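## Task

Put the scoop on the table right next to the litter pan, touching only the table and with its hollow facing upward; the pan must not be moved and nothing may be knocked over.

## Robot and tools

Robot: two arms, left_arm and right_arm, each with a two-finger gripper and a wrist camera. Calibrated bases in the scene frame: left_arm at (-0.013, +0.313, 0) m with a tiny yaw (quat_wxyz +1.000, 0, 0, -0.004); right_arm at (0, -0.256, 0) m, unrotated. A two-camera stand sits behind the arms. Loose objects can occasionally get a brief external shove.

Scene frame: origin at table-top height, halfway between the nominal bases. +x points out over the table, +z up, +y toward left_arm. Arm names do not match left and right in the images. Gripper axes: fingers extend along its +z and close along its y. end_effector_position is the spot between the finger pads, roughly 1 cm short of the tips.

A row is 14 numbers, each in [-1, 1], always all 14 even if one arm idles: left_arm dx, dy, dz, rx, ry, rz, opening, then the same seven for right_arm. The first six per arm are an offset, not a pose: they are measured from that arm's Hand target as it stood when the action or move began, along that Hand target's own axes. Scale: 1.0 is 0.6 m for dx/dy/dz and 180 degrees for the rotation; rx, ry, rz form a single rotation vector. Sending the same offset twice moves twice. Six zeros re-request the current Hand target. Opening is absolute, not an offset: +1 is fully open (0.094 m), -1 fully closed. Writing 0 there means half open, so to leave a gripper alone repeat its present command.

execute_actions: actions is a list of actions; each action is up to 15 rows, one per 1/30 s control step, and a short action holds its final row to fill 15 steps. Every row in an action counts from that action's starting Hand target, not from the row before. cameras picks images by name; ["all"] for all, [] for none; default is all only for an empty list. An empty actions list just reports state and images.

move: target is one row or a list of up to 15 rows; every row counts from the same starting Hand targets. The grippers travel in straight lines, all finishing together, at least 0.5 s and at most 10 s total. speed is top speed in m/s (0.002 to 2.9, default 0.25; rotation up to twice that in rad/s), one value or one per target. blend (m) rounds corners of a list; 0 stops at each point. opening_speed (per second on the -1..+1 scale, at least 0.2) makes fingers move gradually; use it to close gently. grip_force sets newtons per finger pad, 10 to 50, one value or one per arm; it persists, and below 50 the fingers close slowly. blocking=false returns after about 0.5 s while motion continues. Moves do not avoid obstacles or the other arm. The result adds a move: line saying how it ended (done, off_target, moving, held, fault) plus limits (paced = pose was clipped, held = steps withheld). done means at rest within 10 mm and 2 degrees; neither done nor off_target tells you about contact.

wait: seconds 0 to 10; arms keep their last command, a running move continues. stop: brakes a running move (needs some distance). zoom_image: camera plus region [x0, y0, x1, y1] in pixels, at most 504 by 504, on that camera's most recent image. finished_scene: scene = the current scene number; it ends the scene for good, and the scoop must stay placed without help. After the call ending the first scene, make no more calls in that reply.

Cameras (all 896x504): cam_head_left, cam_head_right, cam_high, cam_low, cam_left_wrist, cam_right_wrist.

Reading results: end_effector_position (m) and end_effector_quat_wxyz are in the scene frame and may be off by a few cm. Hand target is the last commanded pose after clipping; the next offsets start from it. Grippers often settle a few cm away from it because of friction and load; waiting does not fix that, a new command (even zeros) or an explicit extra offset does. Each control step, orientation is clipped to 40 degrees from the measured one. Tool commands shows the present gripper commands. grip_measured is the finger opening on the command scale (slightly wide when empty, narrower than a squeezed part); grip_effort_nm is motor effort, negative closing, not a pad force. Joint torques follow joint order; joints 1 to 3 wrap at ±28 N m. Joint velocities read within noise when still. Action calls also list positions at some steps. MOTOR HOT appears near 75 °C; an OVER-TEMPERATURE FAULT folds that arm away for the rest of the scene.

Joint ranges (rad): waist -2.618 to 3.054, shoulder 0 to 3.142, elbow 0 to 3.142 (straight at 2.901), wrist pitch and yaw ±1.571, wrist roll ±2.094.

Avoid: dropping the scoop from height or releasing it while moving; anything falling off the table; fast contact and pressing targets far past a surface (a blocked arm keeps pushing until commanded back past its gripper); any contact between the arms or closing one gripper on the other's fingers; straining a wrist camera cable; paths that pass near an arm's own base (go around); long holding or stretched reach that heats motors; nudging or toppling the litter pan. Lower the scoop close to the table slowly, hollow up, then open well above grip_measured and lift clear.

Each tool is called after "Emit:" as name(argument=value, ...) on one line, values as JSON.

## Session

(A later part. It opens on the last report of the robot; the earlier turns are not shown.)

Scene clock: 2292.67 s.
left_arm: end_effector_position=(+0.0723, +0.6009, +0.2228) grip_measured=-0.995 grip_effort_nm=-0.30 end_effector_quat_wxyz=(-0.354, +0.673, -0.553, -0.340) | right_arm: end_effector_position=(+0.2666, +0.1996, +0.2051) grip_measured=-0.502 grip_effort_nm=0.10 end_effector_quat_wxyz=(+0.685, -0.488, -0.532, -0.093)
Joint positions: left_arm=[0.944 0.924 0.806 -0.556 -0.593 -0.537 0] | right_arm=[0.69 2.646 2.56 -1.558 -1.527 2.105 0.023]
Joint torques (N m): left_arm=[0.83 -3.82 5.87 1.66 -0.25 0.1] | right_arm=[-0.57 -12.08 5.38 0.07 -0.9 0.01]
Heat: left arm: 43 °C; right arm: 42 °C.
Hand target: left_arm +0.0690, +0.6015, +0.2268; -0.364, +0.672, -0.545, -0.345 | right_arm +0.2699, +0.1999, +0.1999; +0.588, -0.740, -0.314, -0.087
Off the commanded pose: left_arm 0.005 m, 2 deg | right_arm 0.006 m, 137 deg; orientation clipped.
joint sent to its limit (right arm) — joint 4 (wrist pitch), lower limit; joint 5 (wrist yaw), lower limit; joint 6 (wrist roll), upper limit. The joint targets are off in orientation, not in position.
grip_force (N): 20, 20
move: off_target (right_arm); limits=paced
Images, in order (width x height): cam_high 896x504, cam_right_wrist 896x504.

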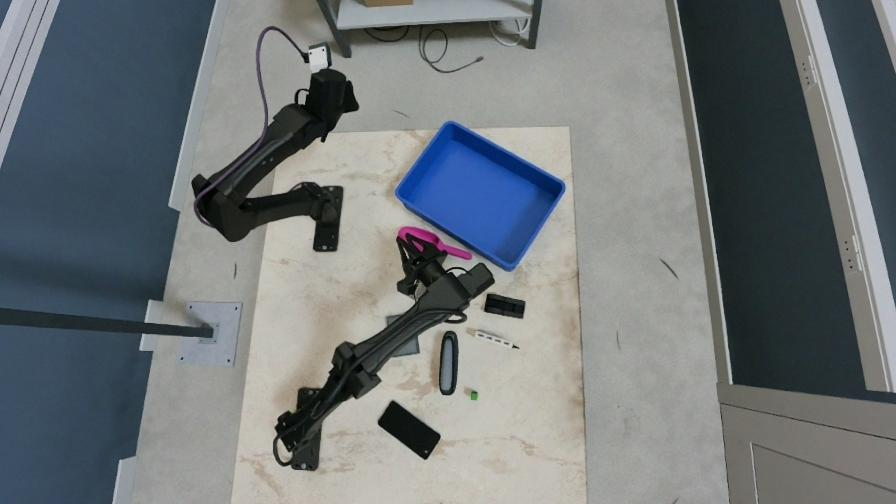

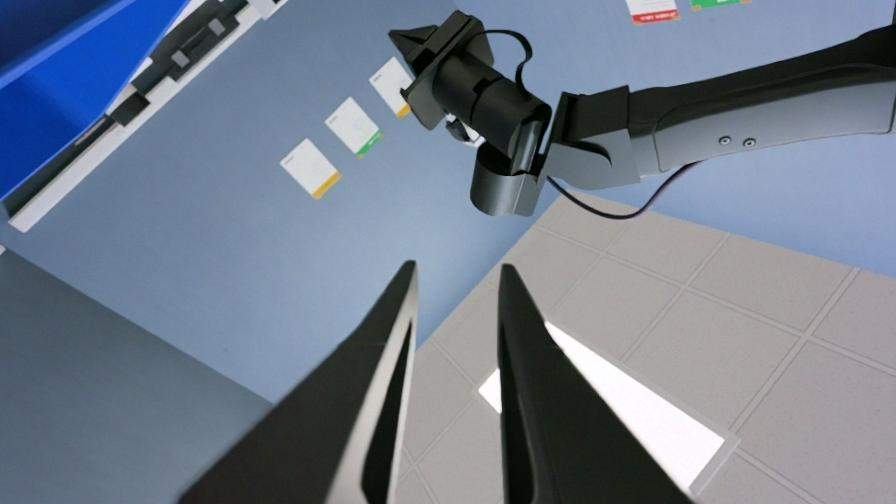

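Emit:
execute_actions(actions=[])

Scene clock: 2330.97 s.
left_arm: end_effector_position=(+0.0723, +0.6009, +0.2228) grip_measured=-0.995 grip_effort_nm=-0.29 end_effector_quat_wxyz=(-0.354, +0.673, -0.553, -0.340) | right_arm: end_effector_position=(+0.2666, +0.1996, +0.2053) grip_measured=-0.502 grip_effort_nm=0.10 end_effector_quat_wxyz=(+0.685, -0.488, -0.532, -0.093)
Joint positions: left_arm=[0.944 0.924 0.806 -0.556 -0.593 -0.537 0] | right_arm=[0.69 2.646 2.56 -1.558 -1.527 2.105 0.023]
Joint velocities: within noise
Joint torques (N m): left_arm=[0.9 -3.84 5.85 1.65 -0.27 0.1] | right_arm=[-0.57 -12.11 5.34 0.07 -0.92 -0.01]
Heat: left arm: 43 °C; right arm: 41 °C.
Hand target: left_arm +0.0690, +0.6015, +0.2268; -0.364, +0.672, -0.545, -0.345 | right_arm +0.2699, +0.1999, +0.1999; +0.588, -0.740, -0.314, -0.087
Tool commands: left_gripper/opening=-1.0 right_gripper/opening=-0.5
Off the commanded pose: left_arm 0.005 m, 2 deg | right_arm 0.006 m, 137 deg; orientation clipped.
grip_force (N): 20, 20

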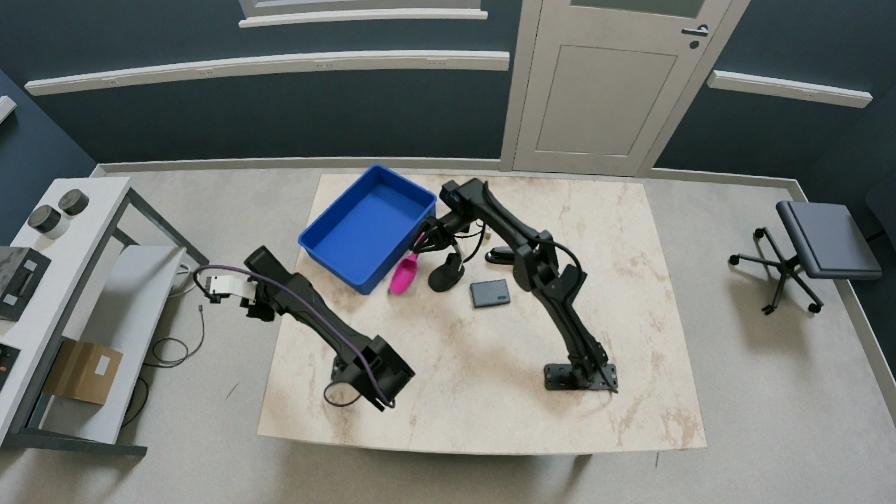

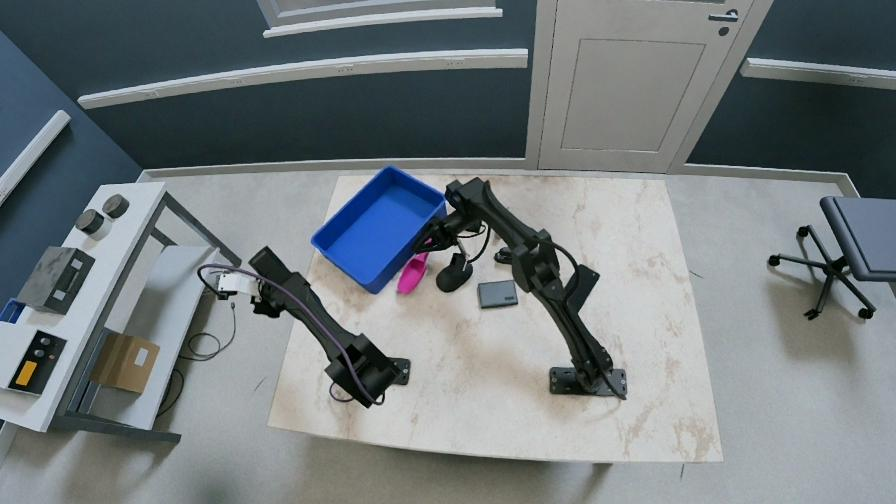

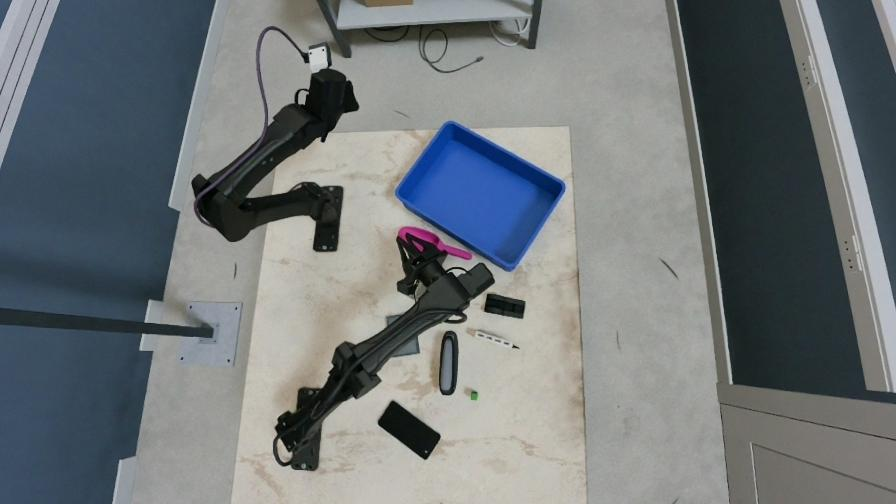

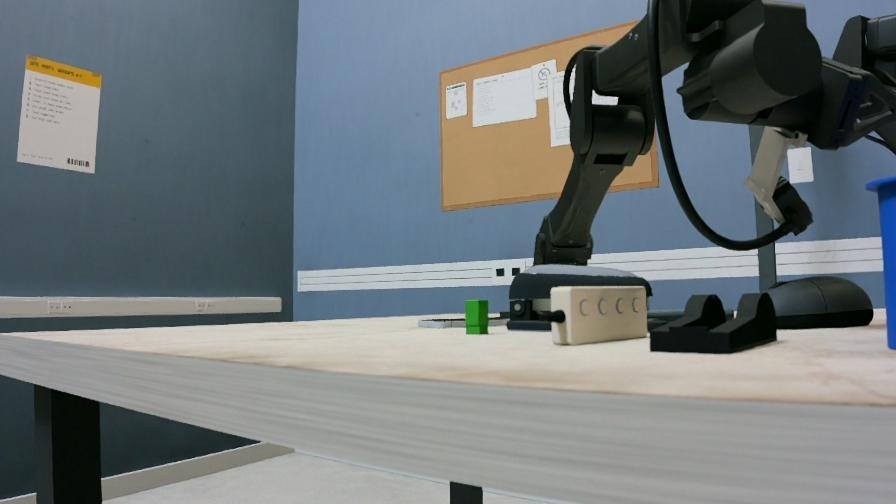

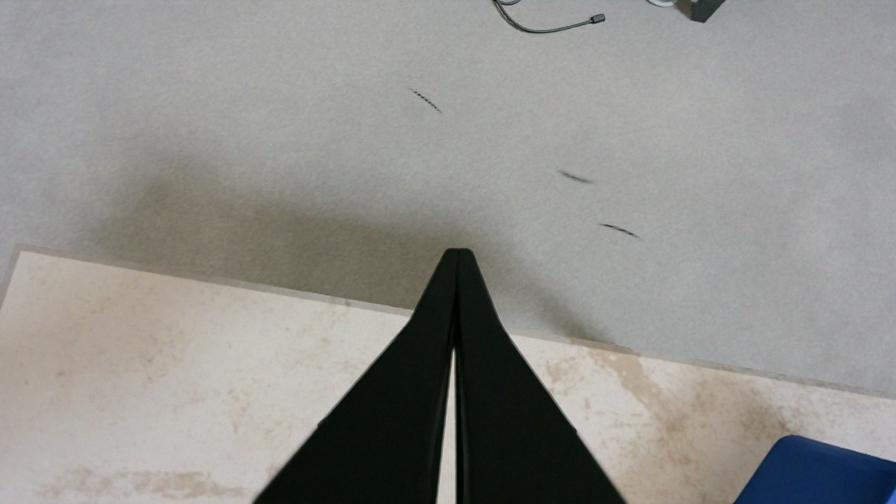

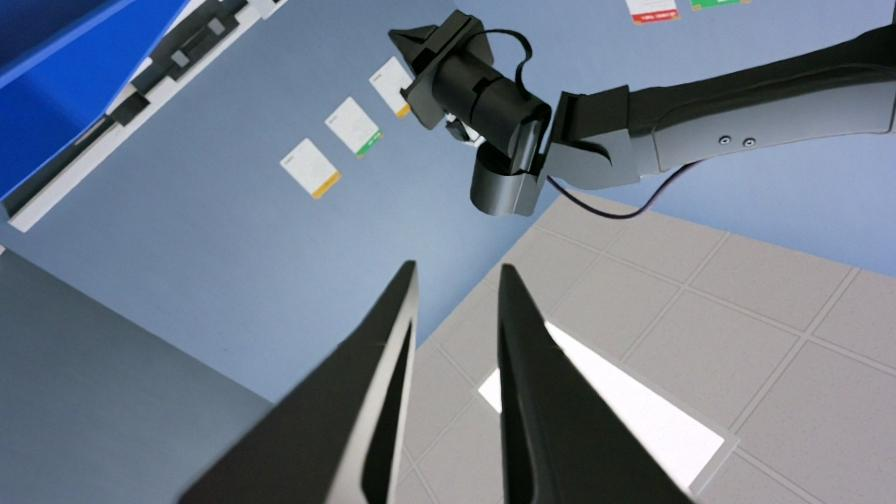

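Emit:
move(target=[[0,0,0,0,0,0,-1,0.0266,-0.1456,-0.1178,0.1684,0.0097,-0.3703,-0.5],[0,0,0,0,0,0,-1,0.0266,-0.1456,-0.1178,0.17,0.0734,-0.5865,-0.5],[0,0,0,0,0,0,-1,0.0266,-0.1456,-0.1178,0.1551,0.1459,-0.8009,-0.5]], speed=0.25, cameras=["cam_high", "cam_head_left"])

Scene clock: 2491.23 s.
left_arm: end_effector_position=(+0.0723, +0.6009, +0.2228) grip_measured=-0.995 grip_effort_nm=-0.30 end_effector_quat_wxyz=(-0.354, +0.673, -0.553, -0.340) | right_arm: end_effector_position=(+0.2532, +0.1573, +0.2683) grip_measured=-0.502 grip_effort_nm=0.10 end_effector_quat_wxyz=(-0.271, -0.169, +0.709, +0.629)
Joint positions: left_arm=[0.944 0.924 0.806 -0.556 -0.593 -0.537 0] | right_arm=[0.638 2.355 2.29 -1.57 -1.509 0.109 0.023]
Joint torques (N m): left_arm=[0.85 -3.81 5.83 1.64 -0.27 0.09] | right_arm=[-0.76 -17.43 7.04 0.21 -0.76 -0.25]
Heat: left arm: 42 °C; right arm: 43 °C.
Hand target: left_arm +0.0690, +0.6015, +0.2268; -0.364, +0.672, -0.545, -0.345 | right_arm +0.2500, +0.1501, +0.2998; -0.262, -0.216, +0.689, +0.640
Off the commanded pose: left_arm 0.005 m, 2 deg | right_arm 0.033 m, 6 deg.
joint sent to its limit (right arm) — joint 4 (wrist pitch), lower limit. The joint targets are off in orientation, not in position.
grip_force (N): 20, 20
move: off_target (right_arm)
Images, in order (width x height): cam_head_left 896x504, cam_high 896x504.

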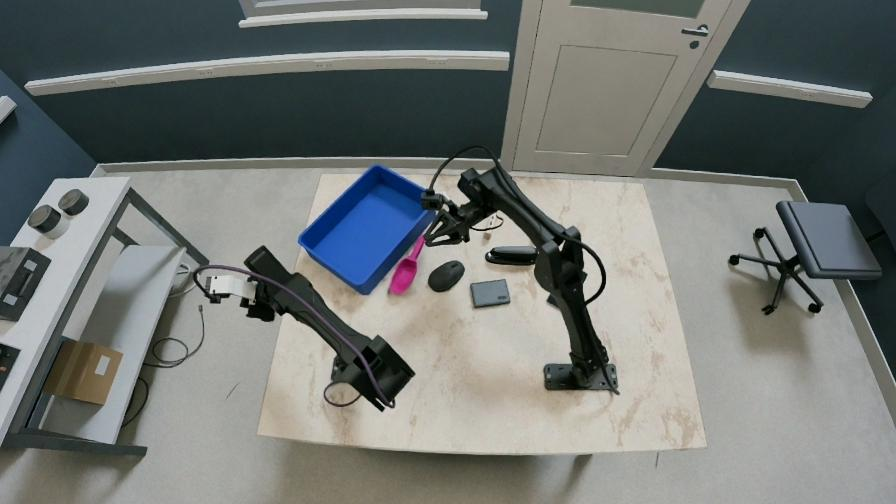

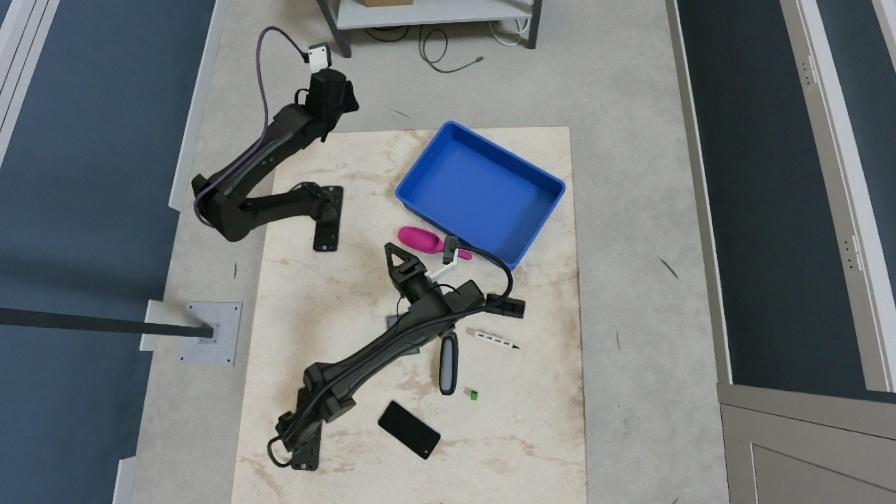

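Emit:
move(target=[0,0,0,0,0,0,-1,0,0,0,0.4117,-0.1375,-0.2849,-0.5], speed=0.3, cameras=["cam_high"])

Scene clock: 2502.27 s.
left_arm: end_effector_position=(+0.0723, +0.6009, +0.2228) grip_measured=-0.995 grip_effort_nm=-0.30 end_effector_quat_wxyz=(-0.354, +0.673, -0.553, -0.340) | right_arm: end_effector_position=(+0.2515, +0.1522, +0.2723) grip_measured=-0.502 grip_effort_nm=0.10 end_effector_quat_wxyz=(+0.300, -0.455, +0.820, +0.173)
Joint positions: left_arm=[0.944 0.924 0.806 -0.556 -0.593 -0.537 0] | right_arm=[1.012 1.799 1.911 -0.975 -0.011 0.003 0.023]
Joint torques (N m): left_arm=[0.84 -3.92 5.9 1.64 -0.27 0.09] | right_arm=[0.27 -13.42 6.41 1.77 0.09 -0.11]
Heat: left arm: 42 °C; right arm: 45 °C.
Hand target: left_arm +0.0690, +0.6015, +0.2268; -0.364, +0.672, -0.545, -0.345 | right_arm +0.2500, +0.1501, +0.2998; +0.334, -0.451, +0.806, +0.187
Off the commanded pose: left_arm 0.005 m, 2 deg | right_arm 0.028 m, 5 deg.
grip_force (N): 20, 20
move: off_target (right_arm)
Images, in order (width x height): cam_high 896x504.

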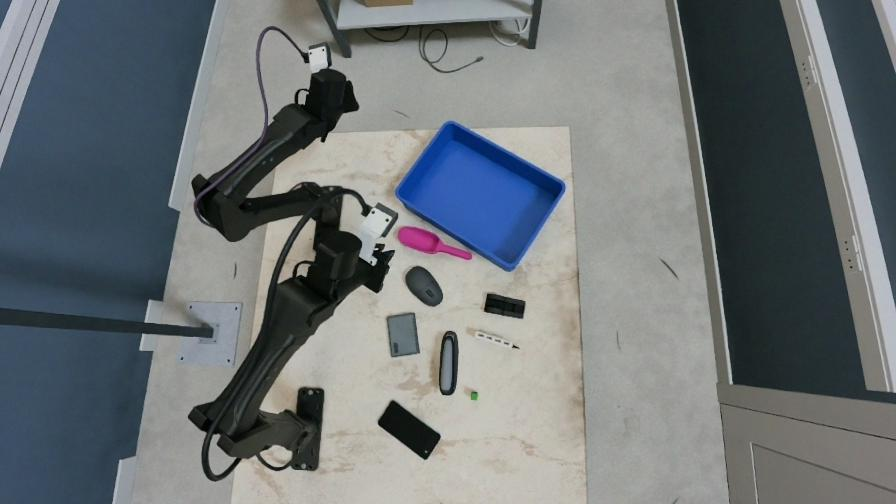

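Emit:
zoom_image(camera="cam_high", region=[380, 190, 540, 280])

Scaled by 3.150.

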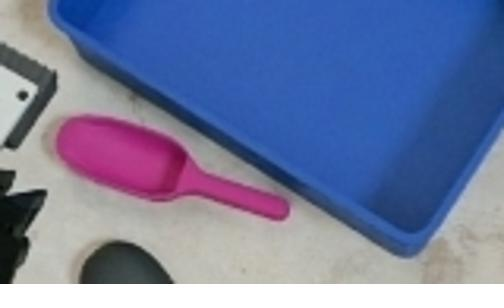

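Emit:
move(target=[0,0,0,0,0,0,-1,0.1445,-0.0435,0.044,0.1003,-0.1003,-0.4928,-0.5], speed=0.4, cameras=["cam_high", "cam_head_left"])

Scene clock: 2569.73 s.
left_arm: end_effector_position=(+0.0723, +0.6009, +0.2228) grip_measured=-0.995 grip_effort_nm=-0.30 end_effector_quat_wxyz=(-0.354, +0.673, -0.553, -0.340) | right_arm: end_effector_position=(+0.2497, +0.1009, +0.2011) grip_measured=-0.502 grip_effort_nm=0.10 end_effector_quat_wxyz=(-0.515, +0.812, -0.229, +0.149)
Joint positions: left_arm=[0.944 0.924 0.806 -0.556 -0.593 -0.537 0] | right_arm=[0.923 1.366 0.847 0.079 -0.083 -1.617 0.023]
Joint torques (N m): left_arm=[0.85 -3.82 5.87 1.64 -0.25 0.07] | right_arm=[-0.81 -8.28 7.21 2.09 -0.19 0.05]
Heat: left arm: 42 °C; right arm: 43 °C.
Hand target: left_arm +0.0690, +0.6015, +0.2268; -0.364, +0.672, -0.545, -0.345 | right_arm +0.2499, +0.1002, +0.2198; -0.539, +0.798, -0.224, +0.152
Off the commanded pose: left_arm 0.005 m, 2 deg | right_arm 0.019 m, 3 deg.
grip_force (N): 20, 20
move: off_target (right_arm)
Images, in order (width x height): cam_head_left 896x504, cam_high 896x504.

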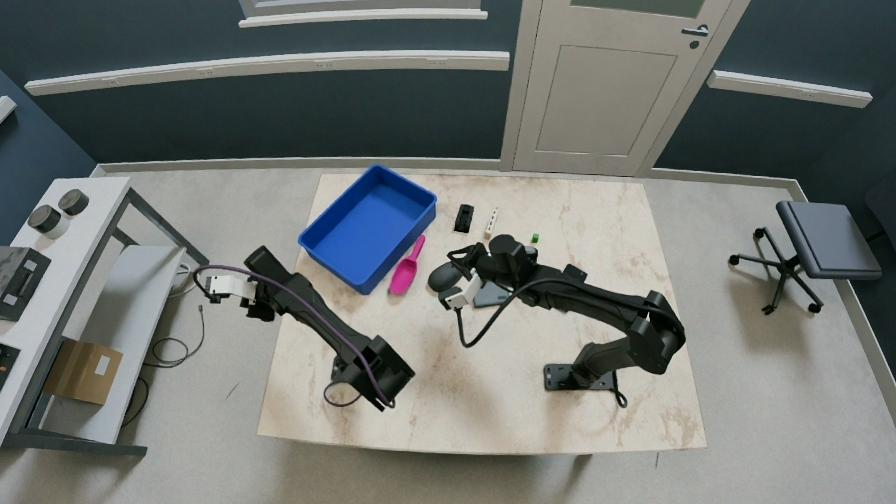

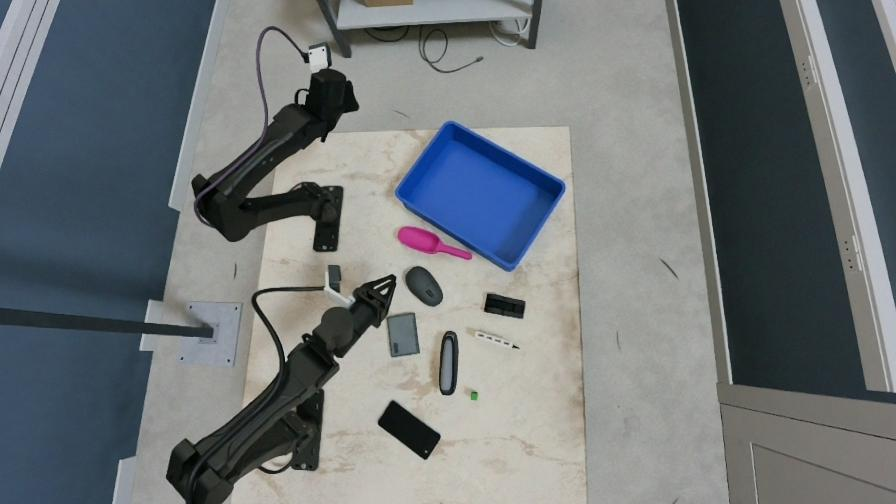

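Emit:
move(target=[[0,0,0,0,0,0,-1,0,-0.0773,-0.0313,0,0,0,-0.5],[0,0,0,0,0,0,-1,0.011,-0.1408,-0.0075,-0.444,0,0,-0.5],[0,0,0,0,0,0,-1,0.0122,-0.1521,0.0203,-0.3944,0.1797,0.3384,-0.5],[0,0,0,0,0,0,-1,0.0275,-0.0893,0.0876,-0.2375,0.3474,0.6541,-0.5]], speed=0.4, blend=[0.03,0.03,0.03,0], cameras=["cam_high"])

Scene clock: 2585.40 s.
left_arm: end_effector_position=(+0.0723, +0.6009, +0.2228) grip_measured=-0.995 grip_effort_nm=-0.30 end_effector_quat_wxyz=(-0.354, +0.673, -0.553, -0.340) | right_arm: end_effector_position=(+0.2932, +0.1477, +0.2479) grip_measured=-0.502 grip_effort_nm=0.09 end_effector_quat_wxyz=(+0.099, -0.173, +0.957, +0.213)
Joint positions: left_arm=[0.944 0.924 0.806 -0.556 -0.593 -0.537 0] | right_arm=[0.869 2.309 2.747 -1.577 -0.198 0.555 0.023]
Joint torques (N m): left_arm=[0.81 -3.75 5.91 1.64 -0.28 0.08] | right_arm=[-0.95 -10.03 7.79 1.1 -0.17 0.01]
Heat: left arm: 42 °C; right arm: 43 °C.
Hand target: left_arm +0.0690, +0.6015, +0.2268; -0.364, +0.672, -0.545, -0.345 | right_arm +0.2999, +0.1501, +0.2499; -0.019, -0.186, +0.977, +0.103
Off the commanded pose: left_arm 0.005 m, 2 deg | right_arm 0.007 m, 19 deg.
joint read past its limit (right arm) — joint 4 (wrist pitch), lower limit.
joint sent to its limit (right arm) — joint 4 (wrist pitch), lower limit. The joint targets are off in orientation, not in position.
grip_force (N): 20, 20
move: off_target (right_arm); blend cut to 0.0251 m at target 1; limits=paced
Images, in order (width x height): cam_high 896x504.

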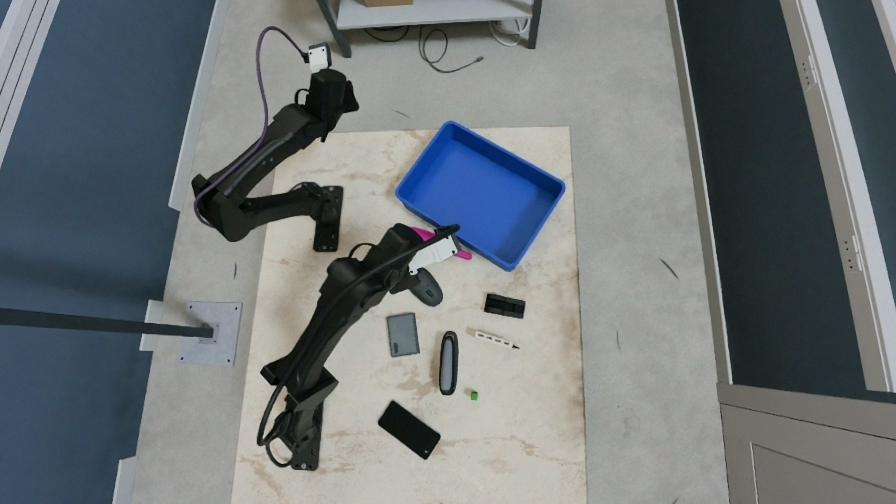

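Emit:
move(target=[0,0,0,0,0,0,-1,0.0192,-0.0028,0.2208,0.0003,-0.0441,0.2093,-0.4], speed=0.3, cameras=["cam_high", "cam_right_wrist"])

Scene clock: 2723.60 s.
left_arm: end_effector_position=(+0.0723, +0.6009, +0.2228) grip_measured=-0.995 grip_effort_nm=-0.30 end_effector_quat_wxyz=(-0.354, +0.673, -0.553, -0.340) | right_arm: end_effector_position=(+0.2768, +0.1654, +0.1225) grip_measured=-0.402 grip_effort_nm=0.11 end_effector_quat_wxyz=(+0.007, +0.146, +0.984, +0.102)
Joint positions: left_arm=[0.944 0.924 0.806 -0.556 -0.593 -0.537 0] | right_arm=[0.958 2.4 2.446 -1.427 -0.08 1.26 0.028]
Joint torques (N m): left_arm=[0.8 -3.77 5.79 1.65 -0.27 0.09] | right_arm=[0.64 -11.37 7.46 0.75 0.14 0.01]
Heat: left arm: 42 °C; right arm: 42 °C.
Hand target: left_arm +0.0690, +0.6015, +0.2268; -0.364, +0.672, -0.545, -0.345 | right_arm +0.2798, +0.1702, +0.1199; +0.015, +0.146, +0.984, +0.104
Off the commanded pose: left_arm 0.005 m, 2 deg | right_arm 0.006 m, 1 deg.
grip_force (N): 20, 20
move: done
Images, in order (width x height): cam_high 896x504, cam_right_wrist 896x504.

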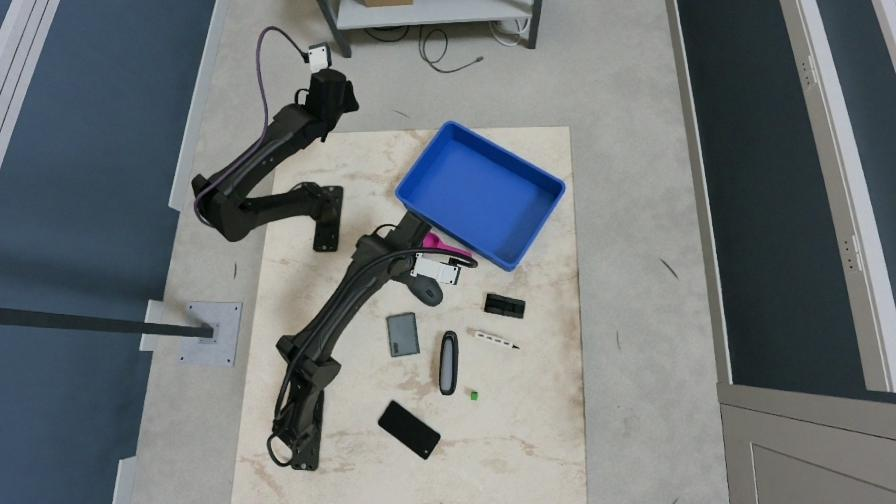

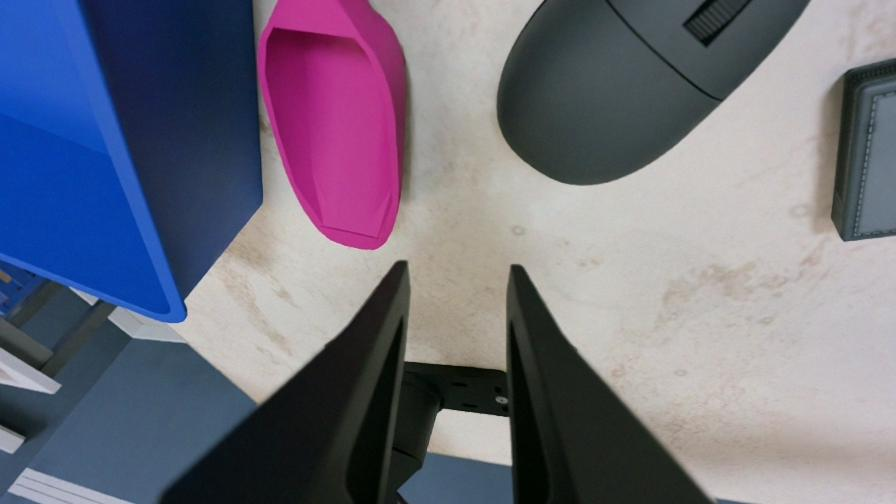

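Emit:
move(target=[[0,0,0,0,0,0,-1,-0.0177,0.0388,0.0933,0,0,0,-0.4],[0,0,0,0,0,0,-1,-0.0177,0.0302,0.1632,0,0,0,-0.4]], speed=[0.15,0.08], blend=[0.01,0], cameras=["cam_high", "cam_right_wrist"])

Scene clock: 2750.23 s.
left_arm: end_effector_position=(+0.0723, +0.6009, +0.2228) grip_measured=-0.995 grip_effort_nm=-0.30 end_effector_quat_wxyz=(-0.354, +0.673, -0.553, -0.340) | right_arm: end_effector_position=(+0.2998, +0.2005, +0.0284) grip_measured=-0.402 grip_effort_nm=0.10 end_effector_quat_wxyz=(+0.006, +0.146, +0.984, +0.101)
Joint positions: left_arm=[0.944 0.924 0.806 -0.556 -0.593 -0.537 0] | right_arm=[0.961 2.614 2.463 -1.233 -0.079 1.263 0.028]
Joint torques (N m): left_arm=[0.88 -3.78 5.86 1.65 -0.27 0.1] | right_arm=[0.68 -14.16 6.09 0.81 0.13 0.04]
Heat: left arm: 42 °C; right arm: 43 °C.
Hand target: left_arm +0.0690, +0.6015, +0.2268; -0.364, +0.672, -0.545, -0.345 | right_arm +0.3008, +0.2036, +0.0279; +0.015, +0.146, +0.984, +0.103
Off the commanded pose: left_arm 0.005 m, 2 deg | right_arm 0.003 m, 1 deg.
grip_force (N): 20, 20
move: done
Images, in order (width x height): cam_high 896x504, cam_right_wrist 896x504.

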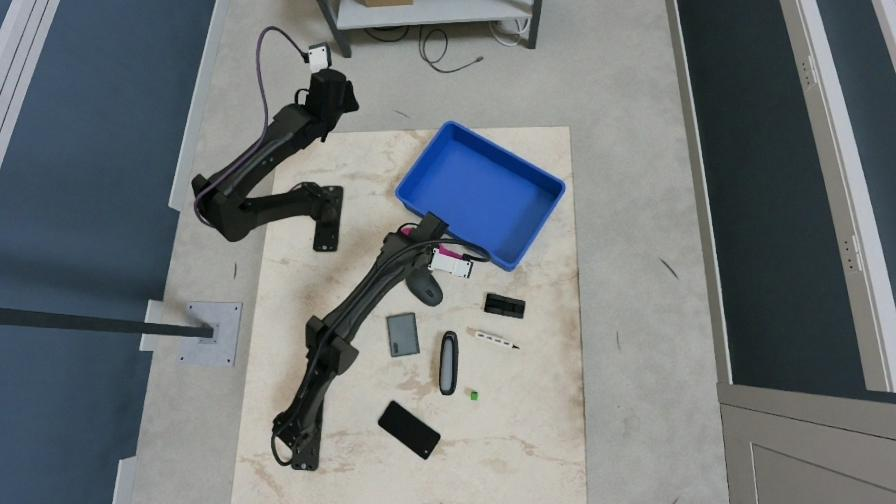

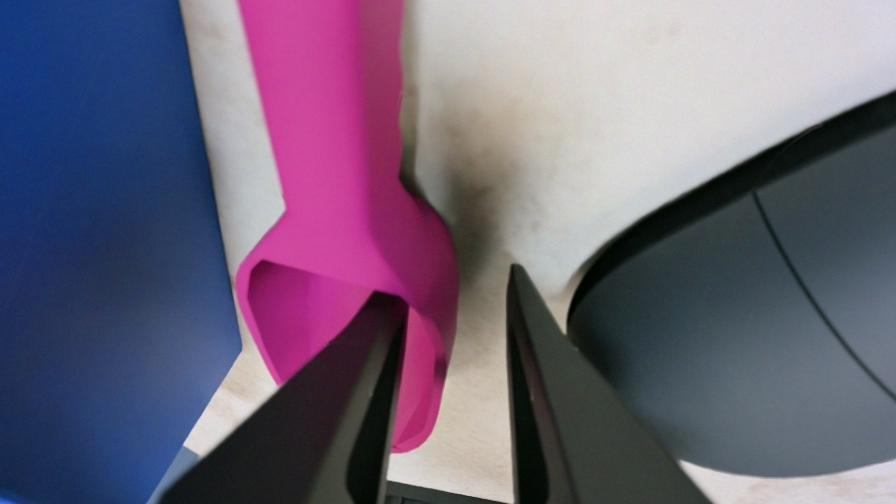

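Emit:
move(target=[[0,0,0,0,0,0,-1,0.02,0.003,0.003,0,0,0,-0.4],[0,0,0,0,0,0,-1,0.02,0.003,0.003,0,0,0,-1]], speed=0.08, opening_speed=0.5, grip_force=25, cameras=["cam_right_wrist"])

Scene clock: 2762.10 s.
left_arm: end_effector_position=(+0.0723, +0.6009, +0.2228) grip_measured=-0.995 grip_effort_nm=-0.29 end_effector_quat_wxyz=(-0.354, +0.673, -0.553, -0.340) | right_arm: end_effector_position=(+0.2884, +0.2083, +0.0209) grip_measured=-0.792 grip_effort_nm=-0.46 end_effector_quat_wxyz=(+0.005, +0.145, +0.984, +0.101)
Joint positions: left_arm=[0.944 0.924 0.806 -0.556 -0.593 -0.537 0] | right_arm=[0.988 2.613 2.432 -1.203 -0.076 1.287 0.01]
Joint torques (N m): left_arm=[0.85 -3.79 5.76 1.65 -0.27 0.1] | right_arm=[0.39 -15.31 6 0.69 0.19 0.04]
Heat: left arm: 42 °C; right arm: 45 °C.
Hand target: left_arm +0.0690, +0.6015, +0.2268; -0.364, +0.672, -0.545, -0.345 | right_arm +0.2900, +0.2092, +0.0266; +0.015, +0.146, +0.984, +0.104
Off the commanded pose: left_arm 0.005 m, 2 deg | right_arm 0.006 m, 1 deg.
grip_force (N): 25, 25
move: done
Images, in order (width x height): cam_right_wrist 896x504.

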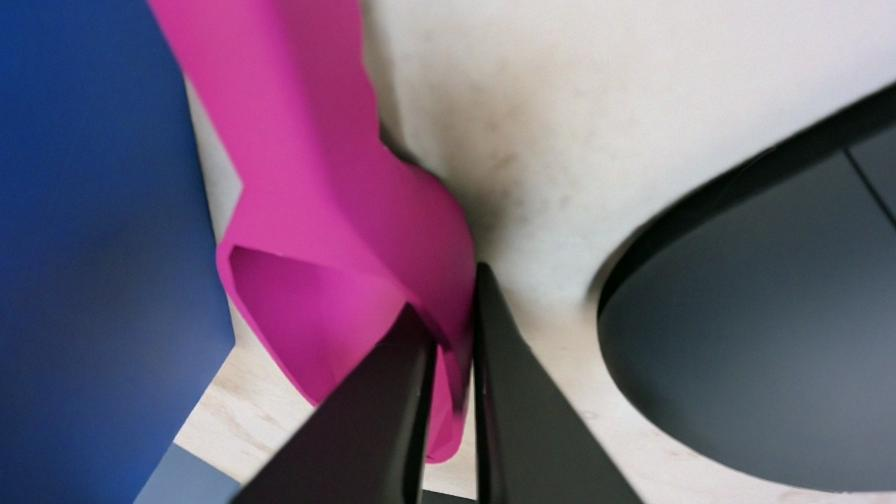

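Emit:
move(target=[[0,0,0,0,0,0,-1,0,0,0,0,0,0,-0.5],[0,0,0,0,0,0,-1,0,0.0065,-0.03,0,0,0,-0.5],[0,0,0,0,0,0,-1,0,0.0065,-0.03,0,0,0,-1]], speed=0.08, opening_speed=0.5, grip_force=25, cameras=["cam_right_wrist"])

Scene clock: 2772.87 s.
left_arm: end_effector_position=(+0.0723, +0.6009, +0.2228) grip_measured=-0.995 grip_effort_nm=-0.30 end_effector_quat_wxyz=(-0.354, +0.673, -0.553, -0.340) | right_arm: end_effector_position=(+0.2863, +0.2047, +0.0374) grip_measured=-0.894 grip_effort_nm=-0.53 end_effector_quat_wxyz=(+0.004, +0.145, +0.985, +0.096)
Joint positions: left_arm=[0.944 0.924 0.806 -0.556 -0.593 -0.537 0] | right_arm=[0.988 2.611 2.496 -1.278 -0.074 1.287 0.005]
Joint torques (N m): left_arm=[0.83 -3.77 5.78 1.67 -0.26 0.1] | right_arm=[0.39 -13.91 8.81 0.57 0.14 0.03]
Heat: left arm: 42 °C; right arm: 44 °C.
Hand target: left_arm +0.0690, +0.6015, +0.2268; -0.364, +0.672, -0.545, -0.345 | right_arm +0.2900, +0.2092, +0.0450; +0.015, +0.146, +0.984, +0.104
Off the commanded pose: left_arm 0.005 m, 2 deg | right_arm 0.010 m, 2 deg.
grip_force (N): 25, 25
move: done
Images, in order (width x height): cam_right_wrist 896x504.

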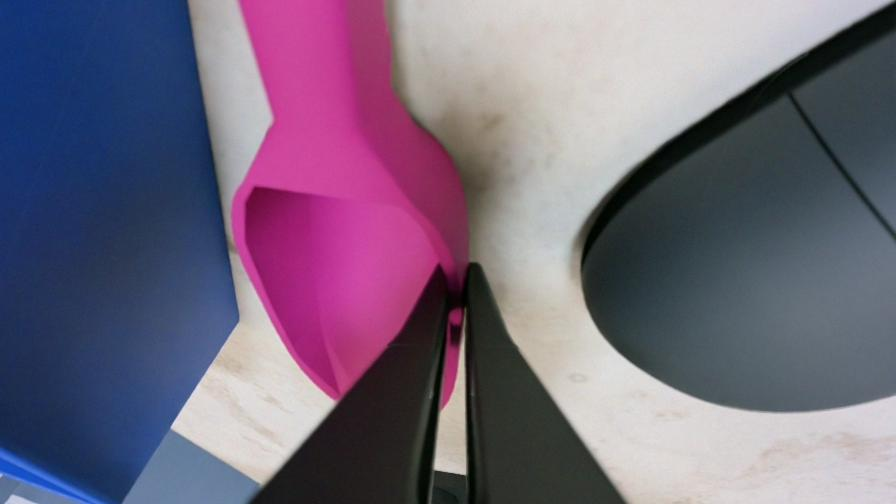

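Emit:
move(target=[[0,0,0,0,0,0,-1,0,0.007,-0.0326,0,0,0,-1],[0,0,0,0,0,0,-1,0.0106,-0.0576,-0.1147,0,0,0,-1],[0,0,0,0,0,0,-1,0.1055,-0.1365,-0.1742,0.0004,0.1011,-0.4733,-1],[0,0,0,0,0,0,-1,0.2357,-0.1527,-0.2458,0.0286,-0.4588,-0.864,-1]], speed=[0.1,0.3,0.3,0.3], blend=[0.01,0.02,0.03,0], cameras=["cam_high", "cam_head_left", "cam_right_wrist"])

Scene clock: 2834.50 s.
left_arm: end_effector_position=(+0.0723, +0.6009, +0.2228) grip_measured=-0.995 grip_effort_nm=-0.30 end_effector_quat_wxyz=(-0.354, +0.673, -0.553, -0.340) | right_arm: end_effector_position=(+0.1184, +0.1315, +0.1515) grip_measured=-0.895 grip_effort_nm=-0.57 end_effector_quat_wxyz=(-0.521, +0.832, -0.157, +0.111)
Joint positions: left_arm=[0.944 0.924 0.806 -0.556 -0.593 -0.537 0] | right_arm=[1.336 1.324 0.613 0.258 0.145 -1.525 0.005]
Joint torques (N m): left_arm=[0.79 -3.85 5.83 1.65 -0.28 0.1] | right_arm=[-0.73 -6.84 7.08 2.25 -0.08 0.03]
Heat: left arm: 42 °C; right arm: 45 °C.
Hand target: left_arm +0.0690, +0.6015, +0.2268; -0.364, +0.672, -0.545, -0.345 | right_arm +0.1199, +0.1352, +0.1703; -0.549, +0.814, -0.158, +0.107
Off the commanded pose: left_arm 0.005 m, 2 deg | right_arm 0.019 m, 4 deg.
grip_force (N): 25, 25
move: off_target (right_arm)
Images, in order (width x height): cam_head_left 896x504, cam_high 896x504, cam_right_wrist 896x504.

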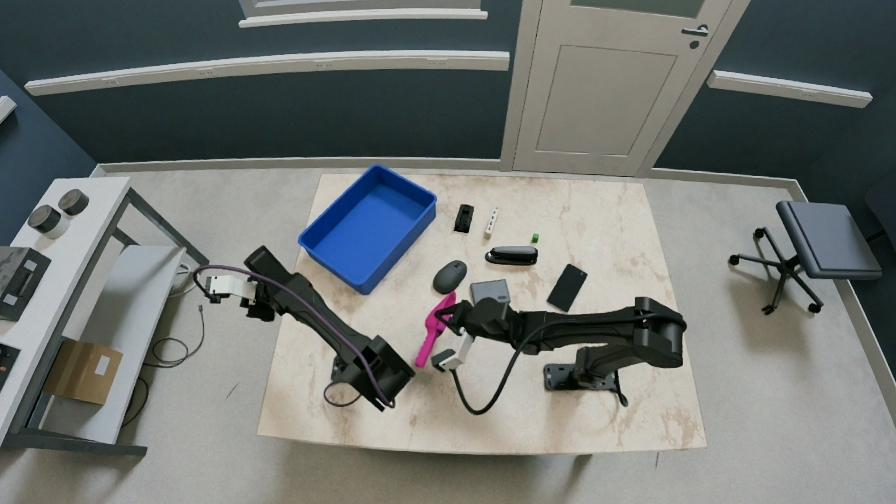

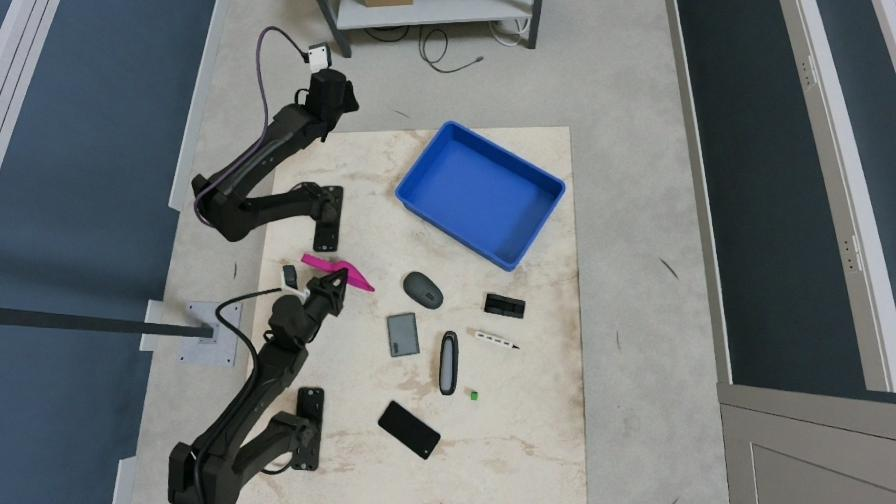

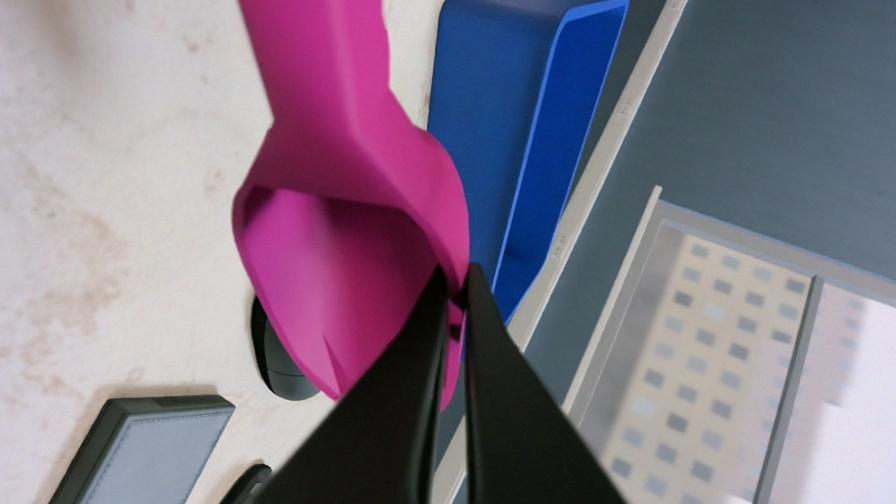

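Emit:
move(target=[[0,0,0,0,0,0,-1,0,0.1313,0.0531,0,0,0,-1],[0,0,0,0,0,0,-1,0,0.15,0.0607,0,0,0,-1]], speed=[0.15,0.05], blend=[0.01,0], cameras=["cam_high", "cam_head_left", "cam_right_wrist"])

Scene clock: 2842.20 s.
left_arm: end_effector_position=(+0.0723, +0.6009, +0.2228) grip_measured=-0.995 grip_effort_nm=-0.30 end_effector_quat_wxyz=(-0.354, +0.673, -0.553, -0.340) | right_arm: end_effector_position=(+0.1184, +0.1319, +0.0688) grip_measured=-0.895 grip_effort_nm=-0.57 end_effector_quat_wxyz=(-0.536, +0.822, -0.156, +0.112)
Joint positions: left_arm=[0.944 0.924 0.806 -0.556 -0.593 -0.537 0] | right_arm=[1.336 1.65 0.409 0.824 0.145 -1.526 0.005]
Joint torques (N m): left_arm=[0.87 -3.79 5.81 1.63 -0.27 0.1] | right_arm=[-0.81 -4.86 4.85 2.26 -0.11 0.06]
Heat: left arm: 42 °C; right arm: 44 °C.
Hand target: left_arm +0.0690, +0.6015, +0.2268; -0.364, +0.672, -0.545, -0.345 | right_arm +0.1200, +0.1352, +0.0732; -0.548, +0.814, -0.158, +0.107
Off the commanded pose: left_arm 0.005 m, 2 deg | right_arm 0.006 m, 2 deg.
grip_force (N): 25, 25
move: done; blend cut to 0.0061 m at target 1
Images, in order (width x height): cam_head_left 896x504, cam_high 896x504, cam_right_wrist 896x504.

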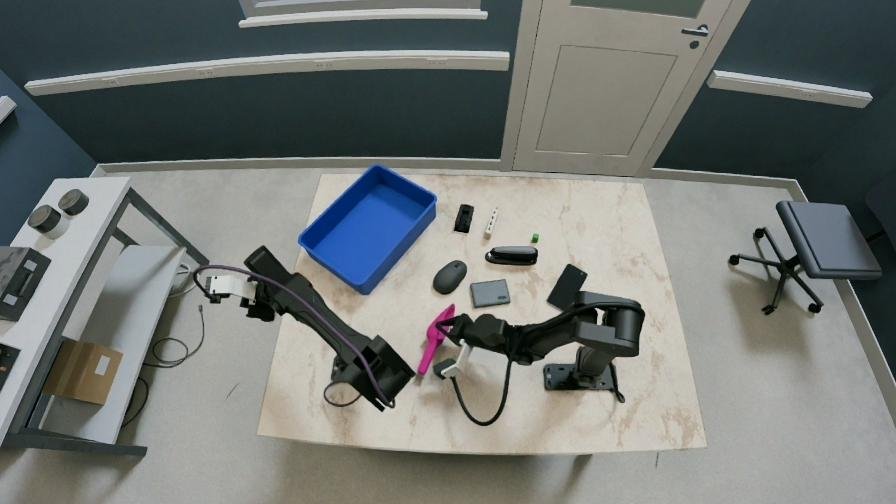

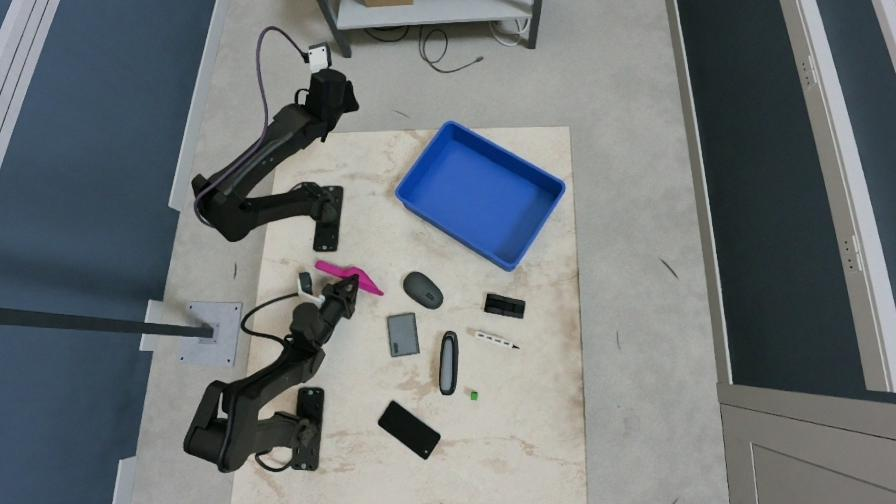

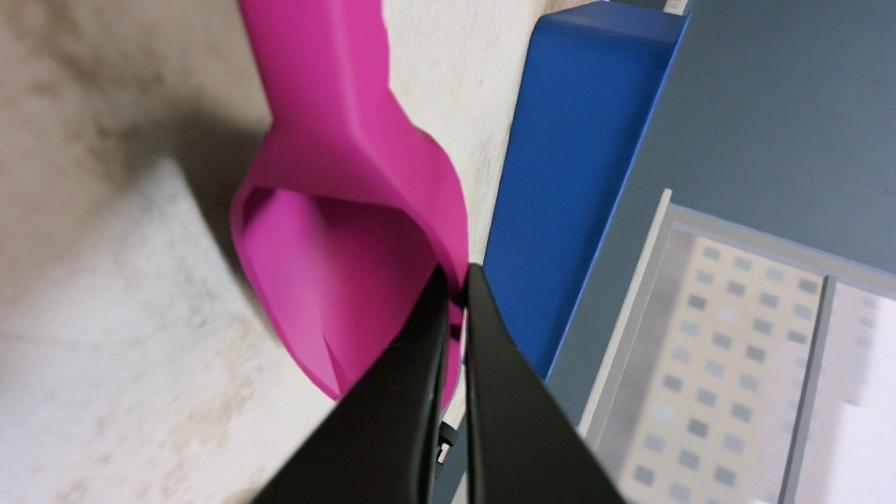

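Emit:
move(target=[0,0,0,0,0,0,-1,0,0.0278,0.0113,0,0,0,-1], speed=0.04, cameras=["cam_right_wrist"])

Scene clock: 2845.87 s.
left_arm: end_effector_position=(+0.0723, +0.6009, +0.2228) grip_measured=-0.995 grip_effort_nm=-0.30 end_effector_quat_wxyz=(-0.354, +0.673, -0.553, -0.340) | right_arm: end_effector_position=(+0.1194, +0.1362, +0.0596) grip_measured=-0.895 grip_effort_nm=-0.57 end_effector_quat_wxyz=(-0.550, +0.813, -0.155, +0.113)
Joint positions: left_arm=[0.944 0.924 0.806 -0.556 -0.593 -0.537 0] | right_arm=[1.336 1.746 0.396 0.966 0.145 -1.527 0.005]
Joint torques (N m): left_arm=[0.83 -3.89 5.82 1.65 -0.26 0.09] | right_arm=[-0.77 -4.79 3.9 2.04 -0.11 0.07]
Heat: left arm: 42 °C; right arm: 44 °C.
Hand target: left_arm +0.0690, +0.6015, +0.2268; -0.364, +0.672, -0.545, -0.345 | right_arm +0.1200, +0.1352, +0.0551; -0.548, +0.814, -0.158, +0.107
Off the commanded pose: left_arm 0.005 m, 2 deg | right_arm 0.005 m, 1 deg.
grip_force (N): 25, 25
move: done
Images, in order (width x height): cam_right_wrist 896x504.

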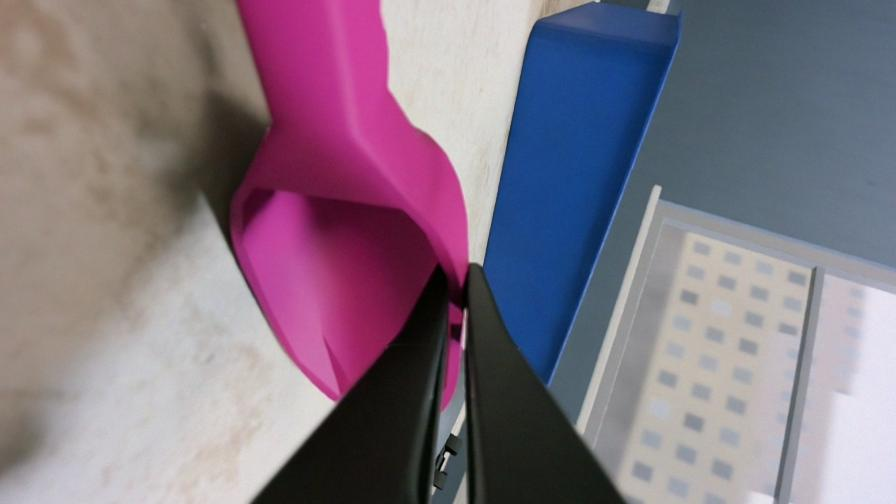

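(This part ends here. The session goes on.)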